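# Install wafer body between pipe ends and seat tie bar

## Task

Place the plain cylindrical wafer body between the two pipe ends so that each of its ends rests inside the raised ring on the pipe face it touches; then lower the tie bar fully into the slotted lugs of both pipe ends, with one bar head on the outer side of each lug. The pipe ends are spring-loaded apart but can be pressed together. Any number of the three arms may be used.

## Robot and tools

Robots and cameras. Three identical i2rt Big YAM arms: arm1, arm2, arm3. Each has six arm joints, a right hand with index, middle and ring fingers plus a thumb, and a wrist camera (arm1_cam_wrist, arm2_cam_wrist, arm3_cam_wrist). A fixed room camera is cam_high. Calibrated feet in the scene frame: arm1 at (+0.556, +0.006, +0.761), arm2 at (-0.001, +0.643, +0.775), arm3 at (-0.004, -0.647, +0.761); each foot faces its own +x. Table tops under the arms are at z=+0.720. Reach is about 1.06 m from the joint1 axis. Special case: arm3's ring_pip goal is capped at +83.1 degrees; anything further is treated as +83.1 and hand_goal_ring_pip reports that.

Frame. One scene frame for all poses, origin on the floor, +z up, metres. Hand poses are 7 numbers [x, y, z, qw, qx, qy, qz]. The hand point is fixed to the palm: its +z runs along straight fingers toward the tips, +x across the palm away from the thumb, +y out of the palm face (palm surface at y=-0.062). A mast at the wrist on the palm side (x +0.05 to +0.10, z -0.16 to -0.11) can collide with things.

Tool move. Arguments arm1, arm2, arm3 (each an object for that robot alone; omit a robot to leave it uncommanded) and cameras (list of camera names, or ["all"], or []). Inside a robot object:
- joints: absolute goals by name. Arm joints in radians: joint1_rad -2.879..2.879 (base yaw, positive counter-clockwise from above), joint2_rad 0..3.141 (shoulder), joint3_rad 0..3.019 (elbow), joint4_rad -1.692..1.57 (hand pitch, positive raises fingers), joint5_rad -1.57..1.57 (sideways, positive to arm's right), joint6_rad -2.094..2.094 (roll, positive clockwise seen from behind). Hand keys hand_index_/middle_/ring_ with _mcp, _abd, _pip, _dip, and hand_thumb_cmc, _axl, _mcp, _ipl, each -1..1 scaled linearly between the hinge's two stops (toward -1 curls fingers toward the palm; straight is about +0.75 mcp, 0 abd, +0.58 pip, +0.70 dip; thumb_cmc toward -1 brings the thumb in front of the palm). Settings hand_current_limit (-1..1 maps to 0..550 mA, starts +0.4) and hand_speed (-0.96..1, starts -0.6).
- target: an absolute hand pose (7 numbers above); the hand travels a straight line to it from its current hand_target. When target is given, joints may contain only hand keys and the two settings.
- speed: top path speed 0.002..0.5 m/s (default 0.25), only with target; rotation capped at twice that in rad/s.
- min_time_s: 0.1..8 s, minimum duration for this robot's arm joint moves.
All motions of one call begin together; hand paths of one call finish together. Paths take 0.5..10 s and a call lasts at most 15 s. The controller limits each step to 100 mm and 20 degrees from the measured pose and uses damped IK, favouring position; expect errors of a centimetre or more, overshoot near full stretch, and wide swings between distant joint postures. Paths do not avoid objects or other arms. Unknown keys make a call invalid; out-of-range values get it refused, and a refusal cancels the rest of that reply's move/wait/finished_scene calls.

Tool wait: seconds 0..10, optional cameras; commands nothing new. Tool zoom_image: camera and region [x0, y0, x1, y1] in pixels (top-left origin, at most 504 by 504) of that camera's newest image. Tool finished_scene: scene number; irreversible, and the assembly must hold without the robots.

Results. Per robot: joint_positions, Joint velocities (rad/s; "within noise" when still), joint torques (N m, offset and noisy; joints 3 and 4 wrap at ±28), hand and hand_target poses, joint_status and hand_status, hand_state words per motor (moving, goal, blocked, overload), per-motor currents in mA and hand_goal_ lines. The line "move" gives done or the worst status per commanded robot. "off_target": stopped short and maybe still pushing. "time_out": the arm kept a nearby target and keeps pushing; on_its_own lists such joints and what they hold. "not_followed" / "joint command not followed" / "pose unreachable": a safety check blocked the command, often for collision between arms. Robots under "as last shown" were not commanded. Images may lag the state slightly. A call with no action prints full state and all images.

Fingers. Each of 16 hinges is its own soft position servo; grip force grows with how far the goal lies past the object surface, capped by the current limit. Omitted keys keep their goals, so grips persist. A motor at 495 mA or more for 5 s shuts off for 10 s; keep currents moderate.

Avoid. Arms do not stop on contact and can push hard. Never let two robots press on each other, including closing fingers on another hand. Do not knock parts out of the work area, drop them from height, or slam fixed things. Long stretched poses, held loads and unreachable targets heat motors; MOTOR HOT warns, and over-temperature drops the arm for 30-60 s, after which resend targets. To relieve a stalled joint, command its current reading. Loose parts may be nudged occasionally; check cameras before finishing.

Each tool is called after "Emit:" as name([rows], argument=value, ...), one row to a line, values as JSON.

## Session

Emit:
move()

Scene clock: 0.00 s.
Joint torques (N m): no reading
Heat: arm1: hottest joint3_rad 30 °C; arm2: hottest joint4_rad 30 °C; arm3: hottest joint3_rad 31 °C.
Joint velocities: within noise
arm1.joint_positions: joint1_rad=-0.169 joint2_rad=+0.643 joint3_rad=+1.463 joint4_rad=-1.339 joint5_rad=+0.023 joint6_rad=+1.098 hand_index_mcp=+0.753 hand_index_abd=+0.000 hand_index_pip=+0.577 hand_index_dip=+0.696 hand_middle_mcp=+0.753 hand_middle_abd=+0.000 hand_middle_pip=+0.577 hand_middle_dip=+0.696 hand_ring_mcp=+0.753 hand_ring_abd=+0.000 hand_ring_pip=+0.577 hand_ring_dip=+0.696 hand_thumb_cmc=+0.714 hand_thumb_axl=+0.677 hand_thumb_mcp=+0.226 hand_thumb_ipl=+0.168 hand_current_limit=+0.400 hand_speed=-0.600
arm1.joint_status: not commanded
arm1.hand_state: goal,goal,goal,goal,goal,goal,goal,goal,goal,goal,goal,goal,goal,goal,goal,goal
arm1.index_mcp_current_ma: 0
arm1.index_abd_current_ma: 0
arm1.index_pip_current_ma: 0
arm1.index_dip_current_ma: 0
arm1.middle_mcp_current_ma: 0
arm1.middle_abd_current_ma: 0
arm1.middle_pip_current_ma: 0
arm1.middle_dip_current_ma: 0
arm1.ring_mcp_current_ma: 0
arm1.ring_abd_current_ma: 0
arm1.ring_pip_current_ma: 0
arm1.ring_dip_current_ma: 0
arm1.thumb_cmc_current_ma: 0
arm1.thumb_axl_current_ma: 0
arm1.thumb_mcp_current_ma: 0
arm1.thumb_ipl_current_ma: 0
arm1.hand_goal_index_mcp: 0.754
arm1.hand_goal_index_abd: 0.000
arm1.hand_goal_index_pip: 0.576
arm1.hand_goal_index_dip: 0.696
arm1.hand_goal_middle_mcp: 0.754
arm1.hand_goal_middle_abd: 0.000
arm1.hand_goal_middle_pip: 0.576
arm1.hand_goal_middle_dip: 0.696
arm1.hand_goal_ring_mcp: 0.754
arm1.hand_goal_ring_abd: 0.000
arm1.hand_goal_ring_pip: 0.576
arm1.hand_goal_ring_dip: 0.696
arm1.hand_goal_thumb_cmc: 0.714
arm1.hand_goal_thumb_axl: 0.678
arm1.hand_goal_thumb_mcp: 0.226
arm1.hand_goal_thumb_ipl: 0.168
arm1.hand: x=+0.3284 y=+0.1292 z=+1.3473 quat_wxyz=(+0.476, +0.139, -0.853, -0.160) (m; scene frame)
arm1.hand_target: x=+0.3317 y=+0.1288 z=+1.3574 quat_wxyz=(+0.486, +0.137, -0.847, -0.163) (m; scene frame)
arm1.hand_status: not commanded
arm2.joint_positions: joint1_rad=-0.386 joint2_rad=+0.620 joint3_rad=+1.375 joint4_rad=-1.302 joint5_rad=-0.109 joint6_rad=+1.119 hand_index_mcp=+0.753 hand_index_abd=+0.000 hand_index_pip=+0.577 hand_index_dip=+0.696 hand_middle_mcp=+0.753 hand_middle_abd=+0.000 hand_middle_pip=+0.577 hand_middle_dip=+0.696 hand_ring_mcp=+0.753 hand_ring_abd=+0.000 hand_ring_pip=+0.577 hand_ring_dip=+0.696 hand_thumb_cmc=+0.714 hand_thumb_axl=+0.677 hand_thumb_mcp=+0.226 hand_thumb_ipl=+0.168 hand_current_limit=+0.400 hand_speed=-0.600
arm2.joint_status: not commanded
arm2.hand_state: goal,goal,goal,goal,goal,goal,goal,goal,goal,goal,goal,goal,goal,goal,goal,goal
arm2.index_mcp_current_ma: 0
arm2.index_abd_current_ma: 0
arm2.index_pip_current_ma: 0
arm2.index_dip_current_ma: 0
arm2.middle_mcp_current_ma: 0
arm2.middle_abd_current_ma: 0
arm2.middle_pip_current_ma: 0
arm2.middle_dip_current_ma: 0
arm2.ring_mcp_current_ma: 0
arm2.ring_abd_current_ma: 0
arm2.ring_pip_current_ma: 0
arm2.ring_dip_current_ma: 0
arm2.thumb_cmc_current_ma: 0
arm2.thumb_axl_current_ma: 0
arm2.thumb_mcp_current_ma: 0
arm2.thumb_ipl_current_ma: 0
arm2.hand_goal_index_mcp: 0.754
arm2.hand_goal_index_abd: 0.000
arm2.hand_goal_index_pip: 0.576
arm2.hand_goal_index_dip: 0.696
arm2.hand_goal_middle_mcp: 0.754
arm2.hand_goal_middle_abd: 0.000
arm2.hand_goal_middle_pip: 0.576
arm2.hand_goal_middle_dip: 0.696
arm2.hand_goal_ring_mcp: 0.754
arm2.hand_goal_ring_abd: 0.000
arm2.hand_goal_ring_pip: 0.576
arm2.hand_goal_ring_dip: 0.696
arm2.hand_goal_thumb_cmc: 0.714
arm2.hand_goal_thumb_axl: 0.678
arm2.hand_goal_thumb_mcp: 0.226
arm2.hand_goal_thumb_ipl: 0.168
arm2.hand: x=-0.1569 y=+0.4270 z=+1.3242 quat_wxyz=(+0.436, +0.661, -0.566, +0.230) (m; scene frame)
arm2.hand_target: x=-0.1560 y=+0.4294 z=+1.3357 quat_wxyz=(+0.447, +0.657, -0.561, +0.233) (m; scene frame)
arm2.hand_status: not commanded
arm3.joint_positions: joint1_rad=-0.217 joint2_rad=+0.542 joint3_rad=+1.360 joint4_rad=-1.301 joint5_rad=-0.018 joint6_rad=+1.039 hand_index_mcp=+0.753 hand_index_abd=+0.000 hand_index_pip=+0.577 hand_index_dip=+0.696 hand_middle_mcp=+0.753 hand_middle_abd=+0.000 hand_middle_pip=+0.577 hand_middle_dip=+0.696 hand_ring_mcp=+0.753 hand_ring_abd=+0.000 hand_ring_pip=+0.577 hand_ring_dip=+0.696 hand_thumb_cmc=+0.714 hand_thumb_axl=+0.677 hand_thumb_mcp=+0.226 hand_thumb_ipl=+0.168 hand_current_limit=+0.400 hand_speed=-0.600
arm3.joint_status: not commanded
arm3.hand_state: goal,goal,goal,goal,goal,goal,goal,goal,goal,goal,goal,goal,goal,goal,goal,goal
arm3.index_mcp_current_ma: 0
arm3.index_abd_current_ma: 0
arm3.index_pip_current_ma: 0
arm3.index_dip_current_ma: 0
arm3.middle_mcp_current_ma: 0
arm3.middle_abd_current_ma: 0
arm3.middle_pip_current_ma: 0
arm3.middle_dip_current_ma: 0
arm3.ring_mcp_current_ma: 0
arm3.ring_abd_current_ma: 0
arm3.ring_pip_current_ma: 0
arm3.ring_dip_current_ma: 0
arm3.thumb_cmc_current_ma: 0
arm3.thumb_axl_current_ma: 0
arm3.thumb_mcp_current_ma: 0
arm3.thumb_ipl_current_ma: 0
arm3.hand_goal_index_mcp: 0.754
arm3.hand_goal_index_abd: 0.000
arm3.hand_goal_index_pip: 0.576
arm3.hand_goal_index_dip: 0.696
arm3.hand_goal_middle_mcp: 0.754
arm3.hand_goal_middle_abd: 0.000
arm3.hand_goal_middle_pip: 0.576
arm3.hand_goal_middle_dip: 0.696
arm3.hand_goal_ring_mcp: 0.754
arm3.hand_goal_ring_abd: 0.000
arm3.hand_goal_ring_pip: 0.576
arm3.hand_goal_ring_dip: 0.696
arm3.hand_goal_thumb_cmc: 0.714
arm3.hand_goal_thumb_axl: 0.678
arm3.hand_goal_thumb_mcp: 0.226
arm3.hand_goal_thumb_ipl: 0.168
arm3.hand: x=+0.1302 y=-0.4528 z=+1.3311 quat_wxyz=(-0.203, +0.511, +0.684, +0.479) (m; scene frame)
arm3.hand_target: x=+0.1293 y=-0.4562 z=+1.3424 quat_wxyz=(-0.208, +0.507, +0.679, +0.489) (m; scene frame)
arm3.hand_status: not commanded
pictures: arm1_cam_wrist, arm2_cam_wrist, arm3_cam_wrist, cam_high

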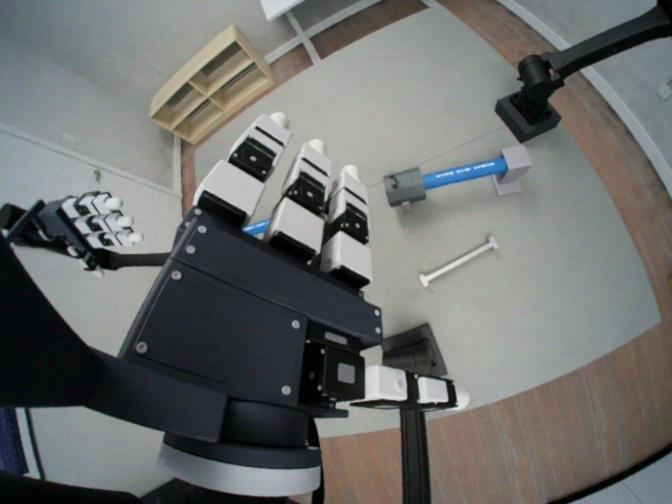

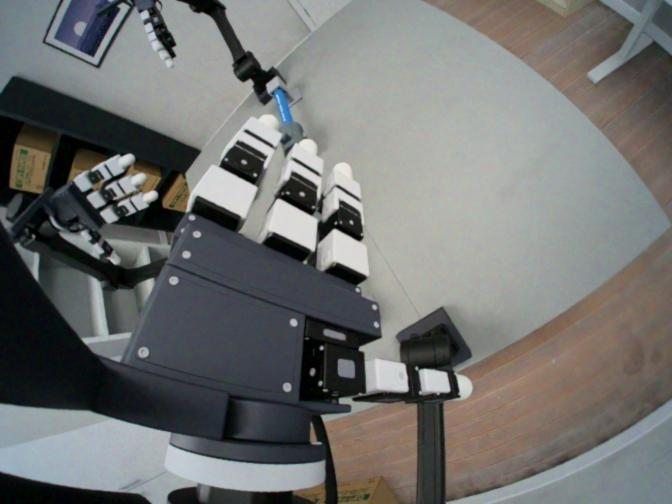

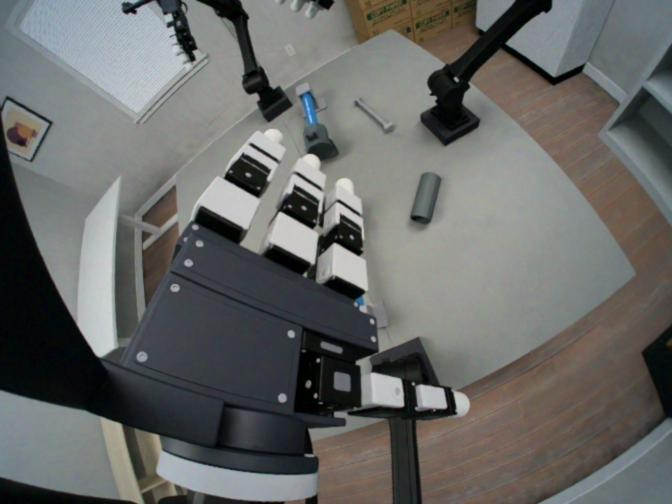

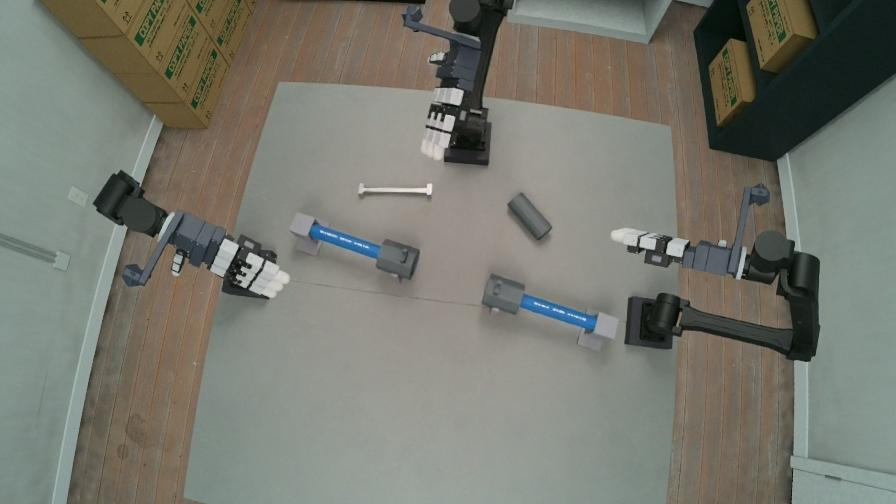

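Emit:
zoom_image(camera="cam_high", region=[280, 170, 460, 290])

Emit:
zoom_image(camera="cam_high", region=[460, 170, 640, 360])

Emit:
zoom_image(camera="arm1_cam_wrist", region=[360, 120, 560, 300])

Emit:
zoom_image(camera="arm3_cam_wrist", region=[270, 60, 470, 240])

Scaled by 2.800 from the camera's 896x504 image, which has a finer 1280x720 frame.

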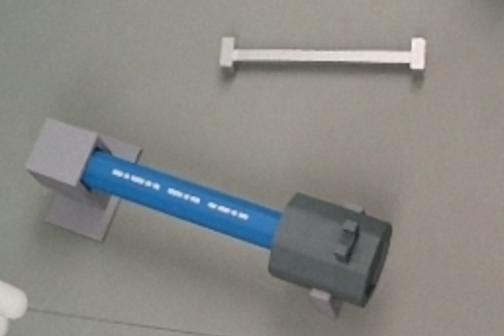

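Scaled by 2.653 from the camera's 896x504 image, which has a finer 1280x720 frame.

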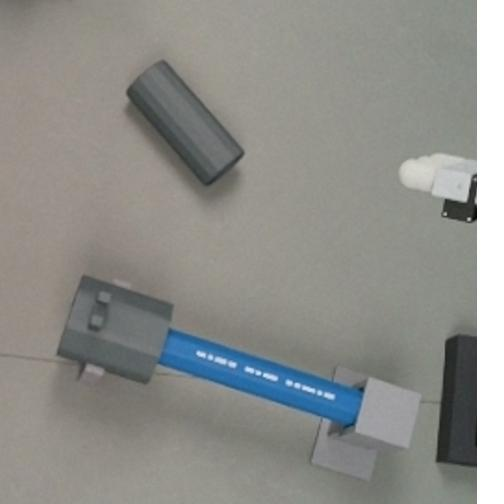

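Scaled by 2.520 from the camera's 672x504 image, which has a finer 960x720 frame.

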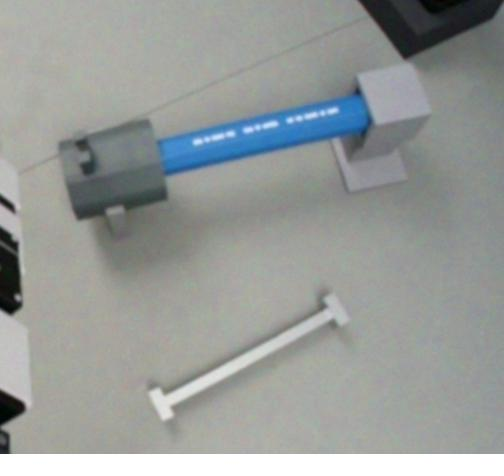

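Scaled by 2.520 from the camera's 672x504 image, which has a finer 960x720 frame.

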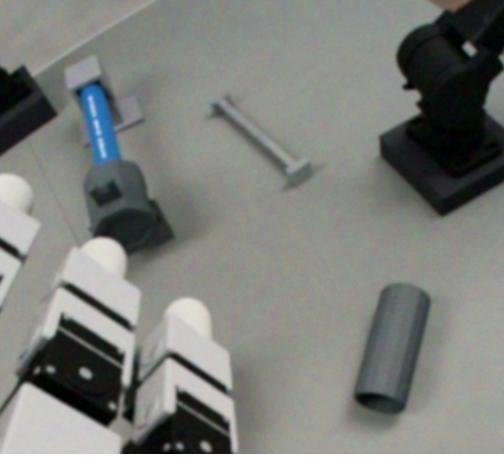

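Emit:
zoom_image(camera="cam_high", region=[400, 80, 520, 180])

Emit:
zoom_image(camera="cam_high", region=[200, 210, 320, 310])

Emit:
zoom_image(camera="cam_high", region=[600, 270, 720, 370])

Scaled by 4.200 from the camera's 896x504 image, which has a finer 1280x720 frame.

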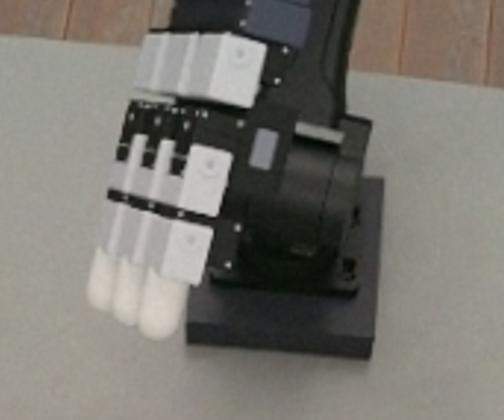

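Scaled by 4.200 from the camera's 896x504 image, which has a finer 1280x720 frame.

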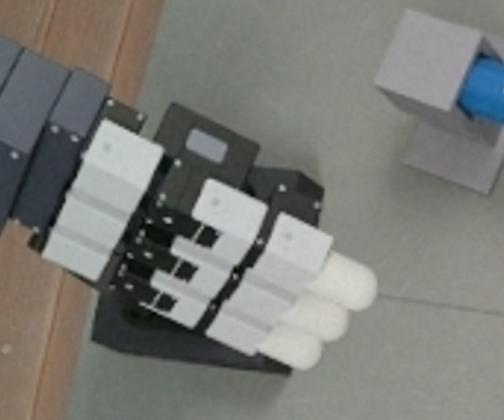

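Scaled by 4.200 from the camera's 896x504 image, which has a finer 1280x720 frame.

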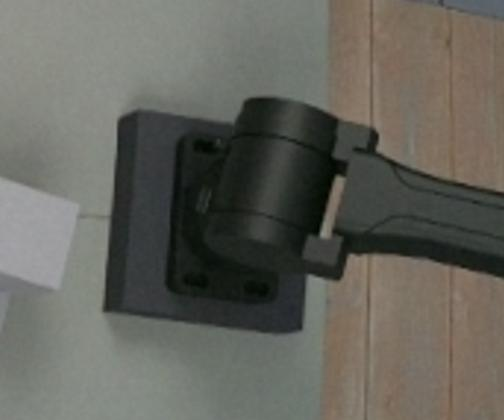

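Emit:
move(arm1={"target": [0.24, -0.07, 1.12, 0.476, 0.139, -0.853, -0.160], "speed": 0.2}, arm2={"target": [0.15, 0.34, 1.10, 0.436, 0.661, -0.566, 0.230], "speed": 0.2}, arm3={"target": [-0.09, -0.30, 1.10, -0.203, 0.511, 0.684, 0.479], "speed": 0.2}, cameras=["all"])

Scene clock: 45.10 s.
Joint torques (N m): arm1=[0.15 -4.07 9.72 2.32 0.75 -0.07] | arm2=[-1.85 -4.25 9.88 1.42 0.94 0.01] | arm3=[1.49 -6.53 9.06 2.03 0.82 0.06]
Heat: arm1: hottest joint3_rad 33 °C; arm2: hottest joint3_rad 31 °C; arm3: hottest joint3_rad 36 °C.
move: arm1 done; arm2 off_target; arm3 done
Joint velocities: within noise
arm1.joint_positions: joint1_rad=+0.792 joint2_rad=+0.842 joint3_rad=+0.902 joint4_rad=-0.883 joint5_rad=+0.814 joint6_rad=+1.722 hand_index_mcp=+0.758 hand_index_abd=+0.001 hand_index_pip=+0.577 hand_index_dip=+0.696 hand_middle_mcp=+0.758 hand_middle_abd=+0.001 hand_middle_pip=+0.577 hand_middle_dip=+0.696 hand_ring_mcp=+0.758 hand_ring_abd=+0.001 hand_ring_pip=+0.577 hand_ring_dip=+0.696 hand_thumb_cmc=+0.718 hand_thumb_axl=+0.677 hand_thumb_mcp=+0.225 hand_thumb_ipl=+0.168 hand_current_limit=+0.400 hand_speed=-0.600
arm1.joint_status: not commanded
arm1.hand_state: goal,goal,goal,goal,goal,goal,goal,goal,goal,goal,goal,goal,goal,goal,goal,goal
arm1.index_mcp_current_ma: 3
arm1.index_abd_current_ma: 0
arm1.index_pip_current_ma: 0
arm1.index_dip_current_ma: 0
arm1.middle_mcp_current_ma: 3
arm1.middle_abd_current_ma: 0
arm1.middle_pip_current_ma: 0
arm1.middle_dip_current_ma: 0
arm1.ring_mcp_current_ma: 3
arm1.ring_abd_current_ma: 0
arm1.ring_pip_current_ma: 0
arm1.ring_dip_current_ma: 0
arm1.thumb_cmc_current_ma: 2
arm1.thumb_axl_current_ma: 0
arm1.thumb_mcp_current_ma: -1
arm1.thumb_ipl_current_ma: 0
arm1.hand_goal_index_mcp: 0.754
arm1.hand_goal_index_abd: 0.000
arm1.hand_goal_index_pip: 0.576
arm1.hand_goal_index_dip: 0.696
arm1.hand_goal_middle_mcp: 0.754
arm1.hand_goal_middle_abd: 0.000
arm1.hand_goal_middle_pip: 0.576
arm1.hand_goal_middle_dip: 0.696
arm1.hand_goal_ring_mcp: 0.754
arm1.hand_goal_ring_abd: 0.000
arm1.hand_goal_ring_pip: 0.576
arm1.hand_goal_ring_dip: 0.696
arm1.hand_goal_thumb_cmc: 0.714
arm1.hand_goal_thumb_axl: 0.678
arm1.hand_goal_thumb_mcp: 0.226
arm1.hand_goal_thumb_ipl: 0.168
arm1.hand: x=+0.2408 y=-0.0659 z=+1.1204 quat_wxyz=(+0.469, +0.145, -0.855, -0.168) (m; scene frame)
arm1.hand_target: x=+0.2400 y=-0.0700 z=+1.1199 quat_wxyz=(+0.476, +0.139, -0.853, -0.160) (m; scene frame)
arm1.hand_status: done (0.004 m and 1.4 deg from the pose sent, 0.315 m and 0.1 deg at the start)
arm2.joint_positions: joint1_rad=+0.974 joint2_rad=+1.057 joint3_rad=+0.975 joint4_rad=-0.941 joint5_rad=+0.933 joint6_rad=+2.080 hand_index_mcp=+0.756 hand_index_abd=+0.001 hand_index_pip=+0.577 hand_index_dip=+0.696 hand_middle_mcp=+0.757 hand_middle_abd=+0.001 hand_middle_pip=+0.577 hand_middle_dip=+0.696 hand_ring_mcp=+0.758 hand_ring_abd=+0.001 hand_ring_pip=+0.577 hand_ring_dip=+0.696 hand_thumb_cmc=+0.718 hand_thumb_axl=+0.677 hand_thumb_mcp=+0.224 hand_thumb_ipl=+0.168 hand_current_limit=+0.400 hand_speed=-0.600
arm2.joint_status: not commanded
arm2.hand_state: goal,goal,goal,goal,goal,goal,goal,goal,goal,goal,goal,goal,goal,goal,goal,goal
arm2.index_mcp_current_ma: 8
arm2.index_abd_current_ma: 2
arm2.index_pip_current_ma: 2
arm2.index_dip_current_ma: 0
arm2.middle_mcp_current_ma: 9
arm2.middle_abd_current_ma: 2
arm2.middle_pip_current_ma: 2
arm2.middle_dip_current_ma: 0
arm2.ring_mcp_current_ma: 13
arm2.ring_abd_current_ma: 2
arm2.ring_pip_current_ma: 2
arm2.ring_dip_current_ma: 0
arm2.thumb_cmc_current_ma: 14
arm2.thumb_axl_current_ma: -2
arm2.thumb_mcp_current_ma: -7
arm2.thumb_ipl_current_ma: -1
arm2.hand_goal_index_mcp: 0.754
arm2.hand_goal_index_abd: 0.000
arm2.hand_goal_index_pip: 0.576
arm2.hand_goal_index_dip: 0.696
arm2.hand_goal_middle_mcp: 0.754
arm2.hand_goal_middle_abd: 0.000
arm2.hand_goal_middle_pip: 0.576
arm2.hand_goal_middle_dip: 0.696
arm2.hand_goal_ring_mcp: 0.754
arm2.hand_goal_ring_abd: 0.000
arm2.hand_goal_ring_pip: 0.576
arm2.hand_goal_ring_dip: 0.696
arm2.hand_goal_thumb_cmc: 0.714
arm2.hand_goal_thumb_axl: 0.678
arm2.hand_goal_thumb_mcp: 0.226
arm2.hand_goal_thumb_ipl: 0.168
arm2.hand: x=+0.1464 y=+0.3400 z=+1.0997 quat_wxyz=(+0.440, +0.675, -0.545, +0.232) (m; scene frame)
arm2.hand_target: x=+0.1496 y=+0.3394 z=+1.1000 quat_wxyz=(+0.438, +0.671, -0.548, +0.240) (m; scene frame)
arm2.hand_status: off_target (0.004 m and 2.9 deg from the pose sent, 0.390 m and 0.1 deg at the start; a joint's target at an end of its range on 27 of 79 steps)
arm3.joint_positions: joint1_rad=+0.808 joint2_rad=+0.962 joint3_rad=+0.882 joint4_rad=-0.725 joint5_rad=+0.853 joint6_rad=+1.684 hand_index_mcp=+0.759 hand_index_abd=+0.001 hand_index_pip=+0.577 hand_index_dip=+0.696 hand_middle_mcp=+0.759 hand_middle_abd=+0.001 hand_middle_pip=+0.577 hand_middle_dip=+0.696 hand_ring_mcp=+0.759 hand_ring_abd=+0.001 hand_ring_pip=+0.577 hand_ring_dip=+0.696 hand_thumb_cmc=+0.719 hand_thumb_axl=+0.677 hand_thumb_mcp=+0.224 hand_thumb_ipl=+0.168 hand_current_limit=+0.400 hand_speed=-0.600
arm3.joint_status: not commanded
arm3.hand_state: goal,goal,goal,goal,goal,goal,goal,goal,goal,goal,goal,goal,goal,goal,goal,goal
arm3.index_mcp_current_ma: 1
arm3.index_abd_current_ma: 0
arm3.index_pip_current_ma: 0
arm3.index_dip_current_ma: 0
arm3.middle_mcp_current_ma: 1
arm3.middle_abd_current_ma: 0
arm3.middle_pip_current_ma: 0
arm3.middle_dip_current_ma: 0
arm3.ring_mcp_current_ma: 1
arm3.ring_abd_current_ma: 0
arm3.ring_pip_current_ma: 0
arm3.ring_dip_current_ma: 0
arm3.thumb_cmc_current_ma: 1
arm3.thumb_axl_current_ma: 0
arm3.thumb_mcp_current_ma: 0
arm3.thumb_ipl_current_ma: 0
arm3.hand_goal_index_mcp: 0.754
arm3.hand_goal_index_abd: 0.000
arm3.hand_goal_index_pip: 0.576
arm3.hand_goal_index_dip: 0.696
arm3.hand_goal_middle_mcp: 0.754
arm3.hand_goal_middle_abd: 0.000
arm3.hand_goal_middle_pip: 0.576
arm3.hand_goal_middle_dip: 0.696
arm3.hand_goal_ring_mcp: 0.754
arm3.hand_goal_ring_abd: 0.000
arm3.hand_goal_ring_pip: 0.576
arm3.hand_goal_ring_dip: 0.696
arm3.hand_goal_thumb_cmc: 0.714
arm3.hand_goal_thumb_axl: 0.678
arm3.hand_goal_thumb_mcp: 0.226
arm3.hand_goal_thumb_ipl: 0.168
arm3.hand: x=-0.0846 y=-0.2994 z=+1.0985 quat_wxyz=(-0.189, +0.511, +0.688, +0.479) (m; scene frame)
arm3.hand_target: x=-0.0899 y=-0.3000 z=+1.0999 quat_wxyz=(-0.203, +0.511, +0.684, +0.479) (m; scene frame)
arm3.hand_status: done (0.006 m and 1.6 deg from the pose sent, 0.354 m and 0.0 deg at the start)
pictures: arm1_cam_wrist, arm2_cam_wrist, arm3_cam_wrist, cam_high

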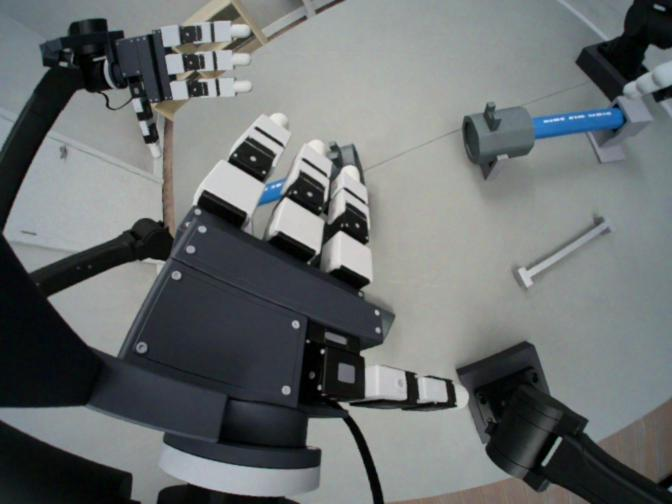

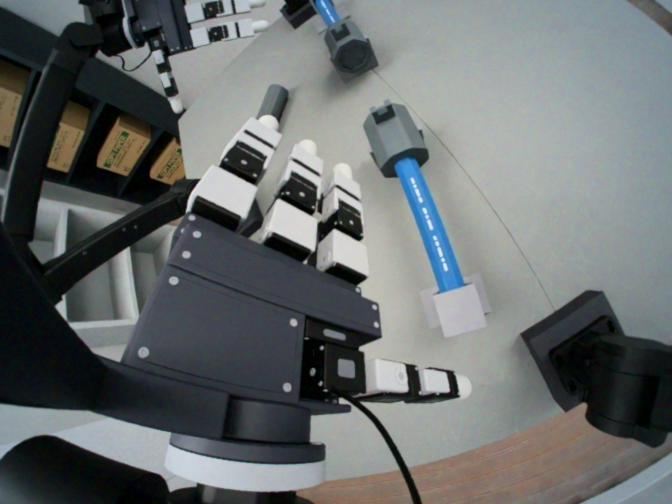

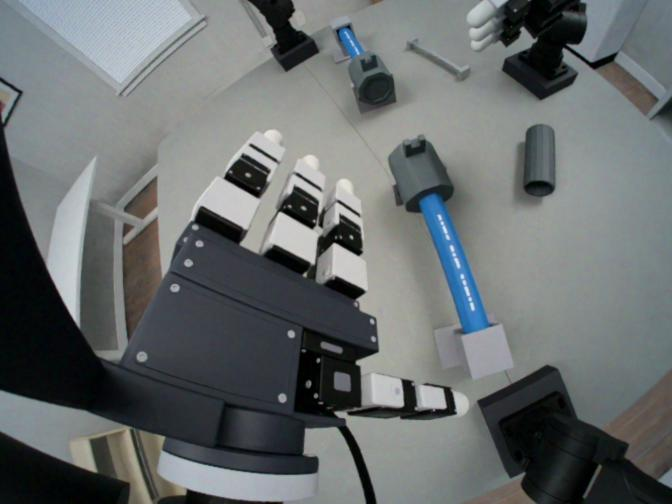

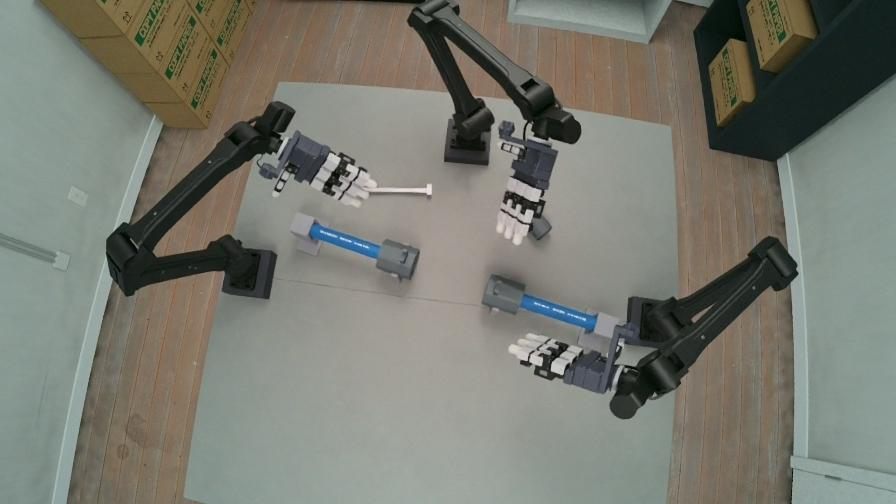

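Emit:
zoom_image(camera="arm1_cam_wrist", region=[430, 80, 670, 300])

Emit:
zoom_image(camera="arm3_cam_wrist", region=[330, 20, 570, 260])

Emit:
zoom_image(camera="arm2_cam_wrist", region=[300, 0, 500, 200])

Emit:
zoom_image(camera="arm3_cam_wrist", region=[380, 180, 560, 400])

Scaled by 2.100 from the camera's 672x504 image, which has a finer 960x720 frame.

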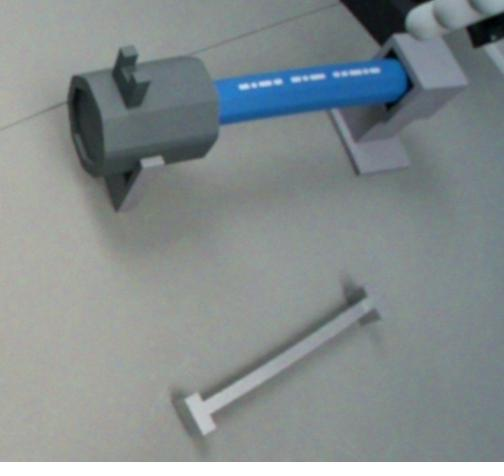

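Scaled by 2.100 from the camera's 672x504 image, which has a finer 960x720 frame.

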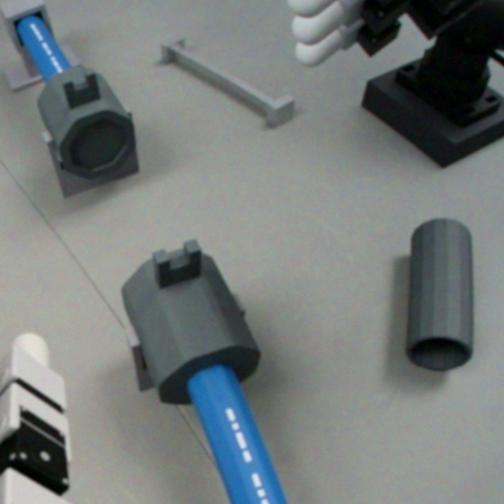

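Scaled by 2.520 from the camera's 672x504 image, which has a finer 960x720 frame.

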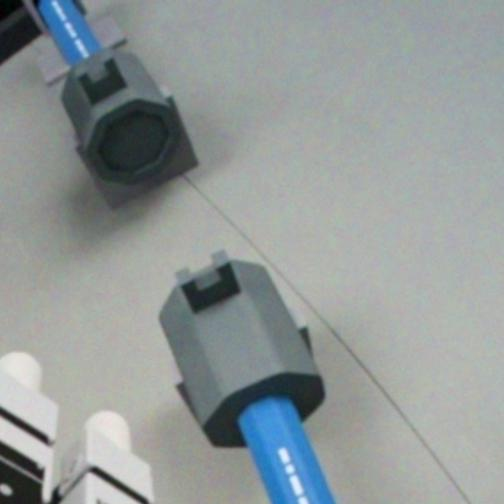

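Scaled by 2.291 from the camera's 672x504 image, which has a finer 960x720 frame.

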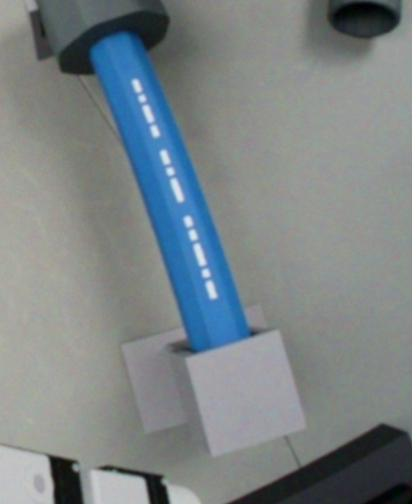

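Emit:
zoom_image(camera="arm1_cam_wrist", region=[180, 90, 380, 300])

Emit:
zoom_image(camera="arm1_cam_wrist", region=[300, 290, 500, 440])

Scaled by 2.400 from the camera's 672x504 image, which has a finer 960x720 frame.

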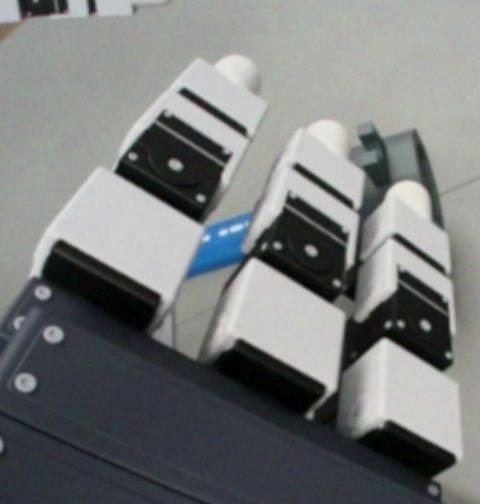

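Scaled by 2.520 from the camera's 672x504 image, which has a finer 960x720 frame.

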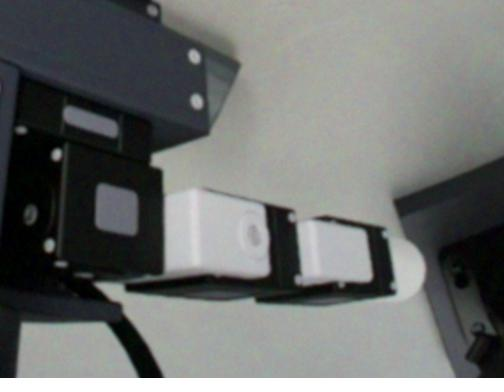

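Emit:
move(arm2={"target": [0.092, 0.251, 1.06, 0.4200, 0.9009, -0.0989, -0.0461], "speed": 0.25, "joints": {"hand_index_mcp": 1.0, "hand_index_pip": 1.0, "hand_index_dip": 1.0, "hand_ring_mcp": 1.0, "hand_ring_pip": 1.0, "hand_ring_dip": 1.0, "hand_index_abd": 0.17, "hand_ring_abd": -0.17, "hand_middle_mcp": -1.0, "hand_middle_pip": 0.0, "hand_speed": -0.6}}, arm3={"target": [0.029, -0.240, 1.06, 0.0461, 0.0989, 0.9009, 0.4200], "speed": 0.25, "joints": {"hand_index_mcp": 1.0, "hand_index_pip": 1.0, "hand_index_dip": 1.0, "hand_ring_mcp": 1.0, "hand_ring_pip": 1.0, "hand_ring_dip": 1.0, "hand_index_abd": 0.17, "hand_ring_abd": -0.17, "hand_middle_mcp": -1.0, "hand_middle_pip": 0.0, "hand_speed": -0.6}}, cameras=["all"])

Scene clock: 145.00 s.
Joint torques (N m): arm1=[0.15 -3.96 9.65 2.33 0.77 -0.05] | arm2=[-2.55 -3.72 9.54 1.8 0.54 -0.1] | arm3=[-0.91 -4.13 8.81 2.44 0.31 -0.14]
Heat: arm1: hottest joint3_rad 36 °C; arm2: hottest joint3_rad 36 °C; arm3: hottest joint3_rad 39 °C.
move: arm2 done; arm3 done
Joint velocities: within noise
arm1: as last shown
arm1.hand: x=+0.2409 y=-0.0659 z=+1.1204 quat_wxyz=(+0.469, +0.145, -0.855, -0.168) (m; scene frame)
arm2.joint_positions: joint1_rad=+0.608 joint2_rad=+0.943 joint3_rad=+0.702 joint4_rad=-0.698 joint5_rad=+0.617 joint6_rad=+0.640 hand_index_mcp=+1.000 hand_index_abd=+0.169 hand_index_pip=+0.996 hand_index_dip=+0.997 hand_middle_mcp=-0.997 hand_middle_abd=+0.001 hand_middle_pip=+0.001 hand_middle_dip=+0.696 hand_ring_mcp=+1.000 hand_ring_abd=-0.166 hand_ring_pip=+0.997 hand_ring_dip=+0.997 hand_thumb_cmc=+0.721 hand_thumb_axl=+0.677 hand_thumb_mcp=+0.224 hand_thumb_ipl=+0.168 hand_current_limit=+0.400 hand_speed=-0.600
arm2.joint_status: all done
arm2.hand_state: goal,goal,goal,goal,goal,goal,goal,goal,goal,goal,goal,goal,goal,goal,goal,goal
arm2.index_mcp_current_ma: 0
arm2.index_abd_current_ma: -1
arm2.index_pip_current_ma: -12
arm2.index_dip_current_ma: -11
arm2.middle_mcp_current_ma: 9
arm2.middle_abd_current_ma: 2
arm2.middle_pip_current_ma: 4
arm2.middle_dip_current_ma: 0
arm2.ring_mcp_current_ma: 0
arm2.ring_abd_current_ma: 11
arm2.ring_pip_current_ma: -9
arm2.ring_dip_current_ma: -9
arm2.thumb_cmc_current_ma: 23
arm2.thumb_axl_current_ma: -2
arm2.thumb_mcp_current_ma: -7
arm2.thumb_ipl_current_ma: -1
arm2.hand_goal_index_mcp: 1.000
arm2.hand_goal_index_abd: 0.170
arm2.hand_goal_index_pip: 1.000
arm2.hand_goal_index_dip: 1.000
arm2.hand_goal_middle_mcp: -1.000
arm2.hand_goal_middle_abd: 0.000
arm2.hand_goal_middle_pip: 0.000
arm2.hand_goal_middle_dip: 0.696
arm2.hand_goal_ring_mcp: 1.000
arm2.hand_goal_ring_abd: -0.170
arm2.hand_goal_ring_pip: 1.000
arm2.hand_goal_ring_dip: 1.000
arm2.hand_goal_thumb_cmc: 0.714
arm2.hand_goal_thumb_axl: 0.678
arm2.hand_goal_thumb_mcp: 0.226
arm2.hand_goal_thumb_ipl: 0.168
arm2.hand: x=+0.0938 y=+0.2513 z=+1.0541 quat_wxyz=(+0.412, +0.904, -0.096, -0.052) (m; scene frame)
arm2.hand_target: x=+0.0919 y=+0.2510 z=+1.0600 quat_wxyz=(+0.420, +0.901, -0.099, -0.046) (m; scene frame)
arm2.hand_status: done (0.006 m and 1.2 deg from the pose sent, 0.112 m and 66.5 deg at the start)
arm3.joint_positions: joint1_rad=+0.179 joint2_rad=+0.783 joint3_rad=+0.647 joint4_rad=-0.622 joint5_rad=+0.259 joint6_rad=+0.241 hand_index_mcp=+1.000 hand_index_abd=+0.169 hand_index_pip=+0.997 hand_index_dip=+0.997 hand_middle_mcp=-0.997 hand_middle_abd=+0.001 hand_middle_pip=+0.002 hand_middle_dip=+0.696 hand_ring_mcp=+1.000 hand_ring_abd=-0.166 hand_ring_pip=+0.997 hand_ring_dip=+0.997 hand_thumb_cmc=+0.721 hand_thumb_axl=+0.677 hand_thumb_mcp=+0.224 hand_thumb_ipl=+0.168 hand_current_limit=+0.400 hand_speed=-0.600
arm3.joint_status: all done
arm3.hand_state: goal,goal,goal,goal,goal,goal,goal,goal,goal,goal,goal,goal,goal,goal,goal,goal
arm3.index_mcp_current_ma: 0
arm3.index_abd_current_ma: 0
arm3.index_pip_current_ma: 0
arm3.index_dip_current_ma: -1
arm3.middle_mcp_current_ma: 0
arm3.middle_abd_current_ma: 0
arm3.middle_pip_current_ma: 0
arm3.middle_dip_current_ma: 0
arm3.ring_mcp_current_ma: 0
arm3.ring_abd_current_ma: 1
arm3.ring_pip_current_ma: 0
arm3.ring_dip_current_ma: 0
arm3.thumb_cmc_current_ma: 2
arm3.thumb_axl_current_ma: 0
arm3.thumb_mcp_current_ma: 0
arm3.thumb_ipl_current_ma: 0
arm3.hand_goal_index_mcp: 1.000
arm3.hand_goal_index_abd: 0.170
arm3.hand_goal_index_pip: 1.000
arm3.hand_goal_index_dip: 1.000
arm3.hand_goal_middle_mcp: -1.000
arm3.hand_goal_middle_abd: 0.000
arm3.hand_goal_middle_pip: 0.000
arm3.hand_goal_middle_dip: 0.696
arm3.hand_goal_ring_mcp: 1.000
arm3.hand_goal_ring_abd: -0.170
arm3.hand_goal_ring_pip: 1.000
arm3.hand_goal_ring_dip: 1.000
arm3.hand_goal_thumb_cmc: 0.714
arm3.hand_goal_thumb_axl: 0.678
arm3.hand_goal_thumb_mcp: 0.226
arm3.hand_goal_thumb_ipl: 0.168
arm3.hand: x=+0.0249 y=-0.2396 z=+1.0550 quat_wxyz=(+0.045, +0.097, +0.906, +0.410) (m; scene frame)
arm3.hand_target: x=+0.0289 y=-0.2401 z=+1.0601 quat_wxyz=(+0.046, +0.099, +0.901, +0.420) (m; scene frame)
arm3.hand_status: done (0.006 m and 1.3 deg from the pose sent, 0.134 m and 60.6 deg at the start)
pictures: arm1_cam_wrist, arm2_cam_wrist, arm3_cam_wrist, cam_high

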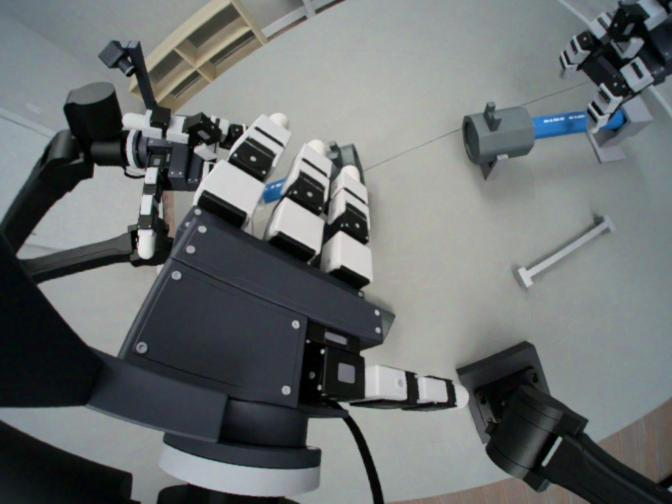

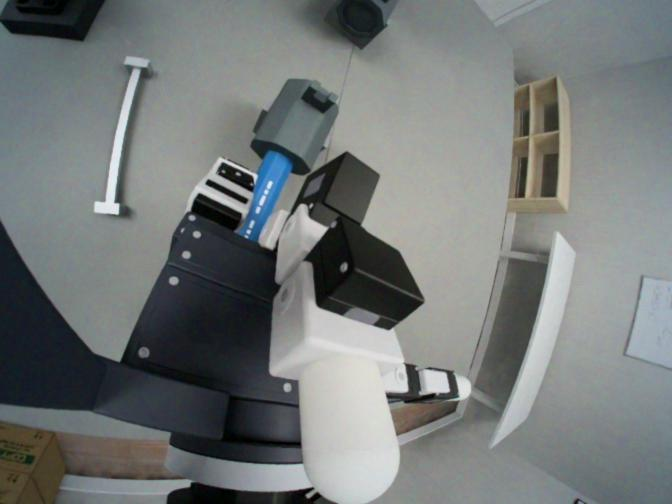

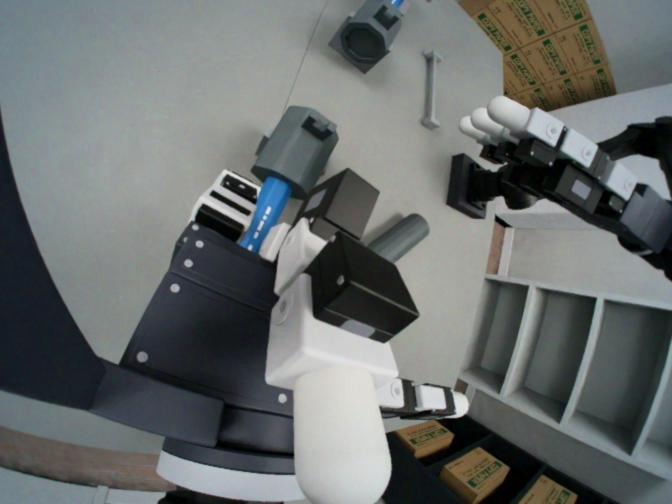

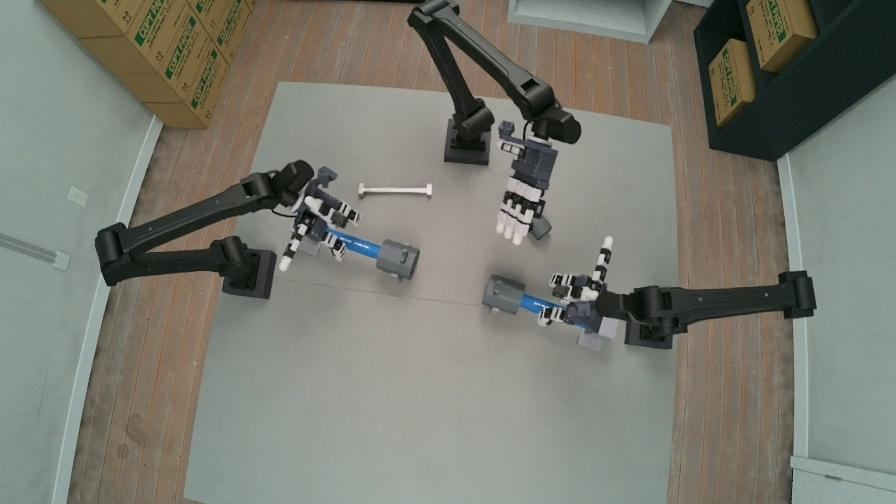

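Emit:
move(arm2={"target": [0.092, 0.251, 0.97, 0.4200, 0.9009, -0.0989, -0.0461], "speed": 0.15}, arm3={"target": [0.029, -0.240, 0.97, 0.0461, 0.0989, 0.9009, 0.4200], "speed": 0.15}, cameras=["arm2_cam_wrist", "arm3_cam_wrist", "cam_high"])

Emit:
zoom_image(camera="arm3_cam_wrist", region=[160, 70, 400, 310])

Emit:
zoom_image(camera="arm2_cam_wrist", region=[160, 70, 400, 310])

Emit:
zoom_image(camera="cam_high", region=[470, 230, 630, 370])

Emit:
zoom_image(camera="cam_high", region=[270, 170, 430, 310])

Scene clock: 147.40 s.
Joint torques (N m): arm1=[0.15 -4.01 9.65 2.3 0.77 -0.05] | arm2=[-2.55 -2.61 9.07 1.84 0.57 -0.11] | arm3=[-0.21 -3.14 8.68 2.44 0.31 -0.11]
Heat: arm1: hottest joint3_rad 36 °C; arm2: hottest joint3_rad 35 °C; arm3: hottest joint3_rad 39 °C.
move: arm2 done; arm3 done
Joint velocities: within noise
arm1: as last shown
arm2.joint_positions: joint1_rad=+0.608 joint2_rad=+1.044 joint3_rad=+0.511 joint4_rad=-0.391 joint5_rad=+0.616 joint6_rad=+0.640 hand_index_mcp=+1.000 hand_index_abd=+0.169 hand_index_pip=+0.997 hand_index_dip=+0.997 hand_middle_mcp=-0.998 hand_middle_abd=+0.001 hand_middle_pip=+0.001 hand_middle_dip=+0.696 hand_ring_mcp=+1.000 hand_ring_abd=-0.167 hand_ring_pip=+0.997 hand_ring_dip=+0.997 hand_thumb_cmc=+0.721 hand_thumb_axl=+0.677 hand_thumb_mcp=+0.224 hand_thumb_ipl=+0.168 hand_current_limit=+0.400 hand_speed=-0.600
arm2.joint_status: not commanded
arm2.hand_state: goal,goal,goal,goal,goal,goal,goal,goal,goal,goal,goal,goal,goal,goal,goal,goal
arm2.index_mcp_current_ma: 0
arm2.index_abd_current_ma: -1
arm2.index_pip_current_ma: -10
arm2.index_dip_current_ma: -10
arm2.middle_mcp_current_ma: 8
arm2.middle_abd_current_ma: 2
arm2.middle_pip_current_ma: 4
arm2.middle_dip_current_ma: 0
arm2.ring_mcp_current_ma: 0
arm2.ring_abd_current_ma: 10
arm2.ring_pip_current_ma: -8
arm2.ring_dip_current_ma: -9
arm2.thumb_cmc_current_ma: 23
arm2.thumb_axl_current_ma: -2
arm2.thumb_mcp_current_ma: -7
arm2.thumb_ipl_current_ma: -1
arm2.hand_goal_index_mcp: 1.000
arm2.hand_goal_index_abd: 0.170
arm2.hand_goal_index_pip: 1.000
arm2.hand_goal_index_dip: 1.000
arm2.hand_goal_middle_mcp: -1.000
arm2.hand_goal_middle_abd: 0.000
arm2.hand_goal_middle_pip: 0.000
arm2.hand_goal_middle_dip: 0.696
arm2.hand_goal_ring_mcp: 1.000
arm2.hand_goal_ring_abd: -0.170
arm2.hand_goal_ring_pip: 1.000
arm2.hand_goal_ring_dip: 1.000
arm2.hand_goal_thumb_cmc: 0.714
arm2.hand_goal_thumb_axl: 0.678
arm2.hand_goal_thumb_mcp: 0.226
arm2.hand_goal_thumb_ipl: 0.168
arm2.hand: x=+0.0918 y=+0.2546 z=+0.9680 quat_wxyz=(+0.416, +0.903, -0.098, -0.047) (m; scene frame)
arm2.hand_target: x=+0.0919 y=+0.2511 z=+0.9699 quat_wxyz=(+0.420, +0.901, -0.099, -0.046) (m; scene frame)
arm2.hand_status: done (0.004 m and 0.5 deg from the pose sent, 0.084 m and 1.2 deg at the start)
arm3.joint_positions: joint1_rad=+0.179 joint2_rad=+0.866 joint3_rad=+0.436 joint4_rad=-0.321 joint5_rad=+0.259 joint6_rad=+0.240 hand_index_mcp=+1.000 hand_index_abd=+0.169 hand_index_pip=+0.997 hand_index_dip=+0.997 hand_middle_mcp=-0.997 hand_middle_abd=+0.001 hand_middle_pip=+0.002 hand_middle_dip=+0.696 hand_ring_mcp=+1.000 hand_ring_abd=-0.166 hand_ring_pip=+0.997 hand_ring_dip=+0.997 hand_thumb_cmc=+0.721 hand_thumb_axl=+0.677 hand_thumb_mcp=+0.224 hand_thumb_ipl=+0.168 hand_current_limit=+0.400 hand_speed=-0.600
arm3.joint_status: not commanded
arm3.hand_state: goal,goal,goal,goal,goal,goal,goal,goal,goal,goal,goal,goal,goal,goal,goal,goal
arm3.index_mcp_current_ma: 0
arm3.index_abd_current_ma: 0
arm3.index_pip_current_ma: 0
arm3.index_dip_current_ma: 0
arm3.middle_mcp_current_ma: 0
arm3.middle_abd_current_ma: 0
arm3.middle_pip_current_ma: 0
arm3.middle_dip_current_ma: 0
arm3.ring_mcp_current_ma: 0
arm3.ring_abd_current_ma: 1
arm3.ring_pip_current_ma: 0
arm3.ring_dip_current_ma: 0
arm3.thumb_cmc_current_ma: 2
arm3.thumb_axl_current_ma: 0
arm3.thumb_mcp_current_ma: 0
arm3.thumb_ipl_current_ma: 0
arm3.hand_goal_index_mcp: 1.000
arm3.hand_goal_index_abd: 0.170
arm3.hand_goal_index_pip: 1.000
arm3.hand_goal_index_dip: 1.000
arm3.hand_goal_middle_mcp: -1.000
arm3.hand_goal_middle_abd: 0.000
arm3.hand_goal_middle_pip: 0.000
arm3.hand_goal_middle_dip: 0.696
arm3.hand_goal_ring_mcp: 1.000
arm3.hand_goal_ring_abd: -0.170
arm3.hand_goal_ring_pip: 1.000
arm3.hand_goal_ring_dip: 1.000
arm3.hand_goal_thumb_cmc: 0.714
arm3.hand_goal_thumb_axl: 0.678
arm3.hand_goal_thumb_mcp: 0.226
arm3.hand_goal_thumb_ipl: 0.168
arm3.hand: x=+0.0258 y=-0.2426 z=+0.9663 quat_wxyz=(+0.044, +0.097, +0.904, +0.413) (m; scene frame)
arm3.hand_target: x=+0.0290 y=-0.2401 z=+0.9700 quat_wxyz=(+0.046, +0.099, +0.901, +0.420) (m; scene frame)
arm3.hand_status: done (0.005 m and 0.9 deg from the pose sent, 0.085 m and 1.3 deg at the start)
pictures: arm2_cam_wrist, arm3_cam_wrist, cam_high

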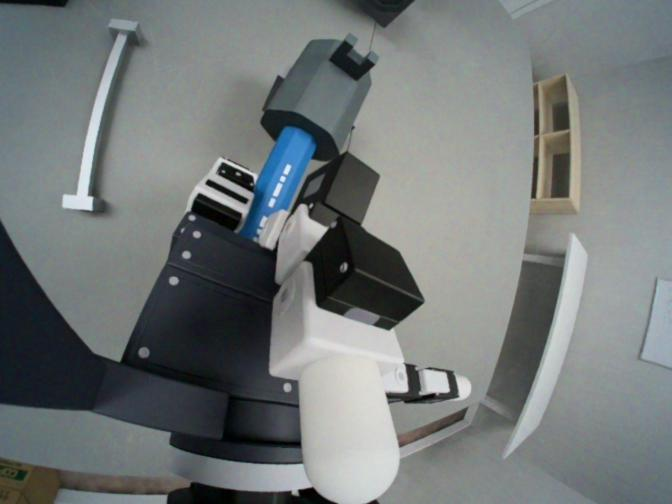

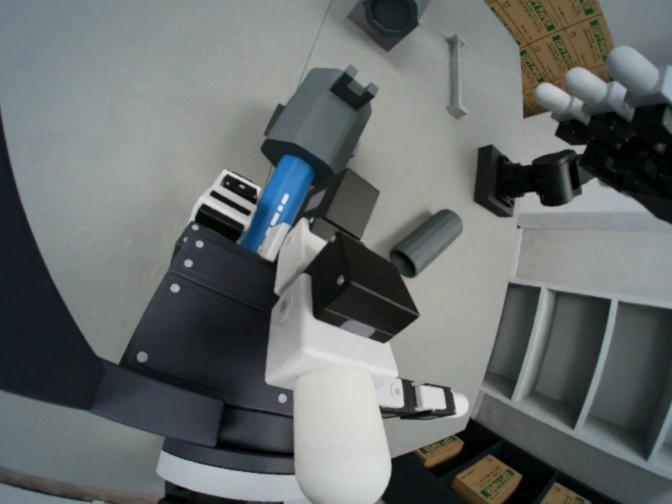

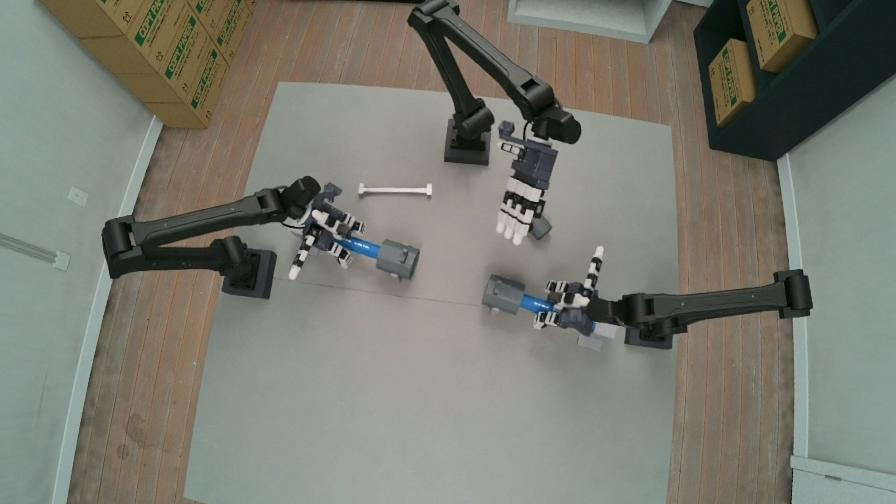

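Scaled by 2.100 from the camera's 672x504 image, which has a finer 960x720 frame.

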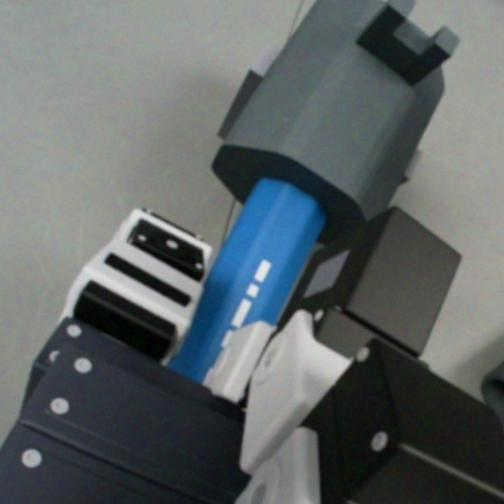

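Scaled by 2.100 from the camera's 672x504 image, which has a finer 960x720 frame.

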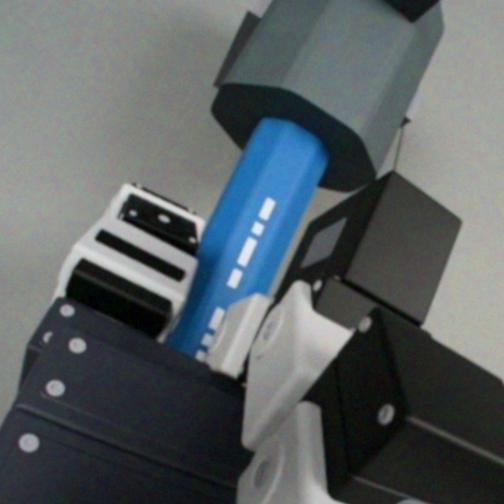

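Scaled by 3.150 from the camera's 896x504 image, which has a finer 1280x720 frame.

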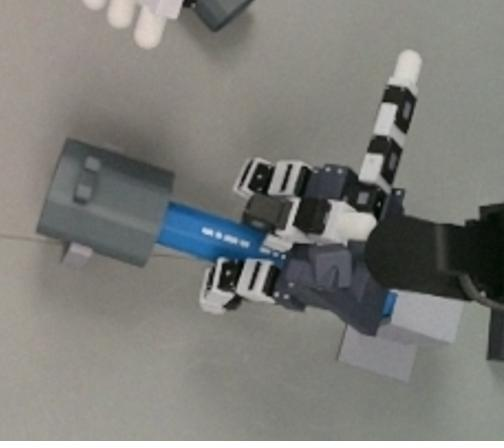

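Scaled by 3.150 from the camera's 896x504 image, which has a finer 1280x720 frame.

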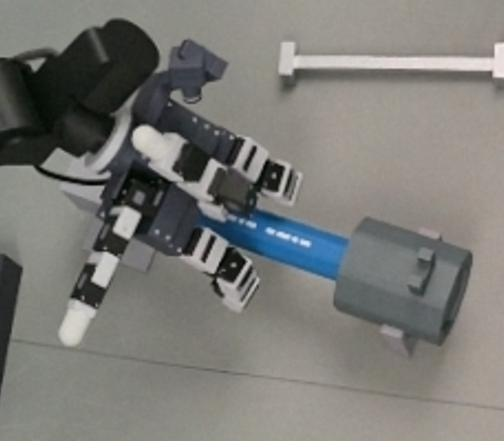

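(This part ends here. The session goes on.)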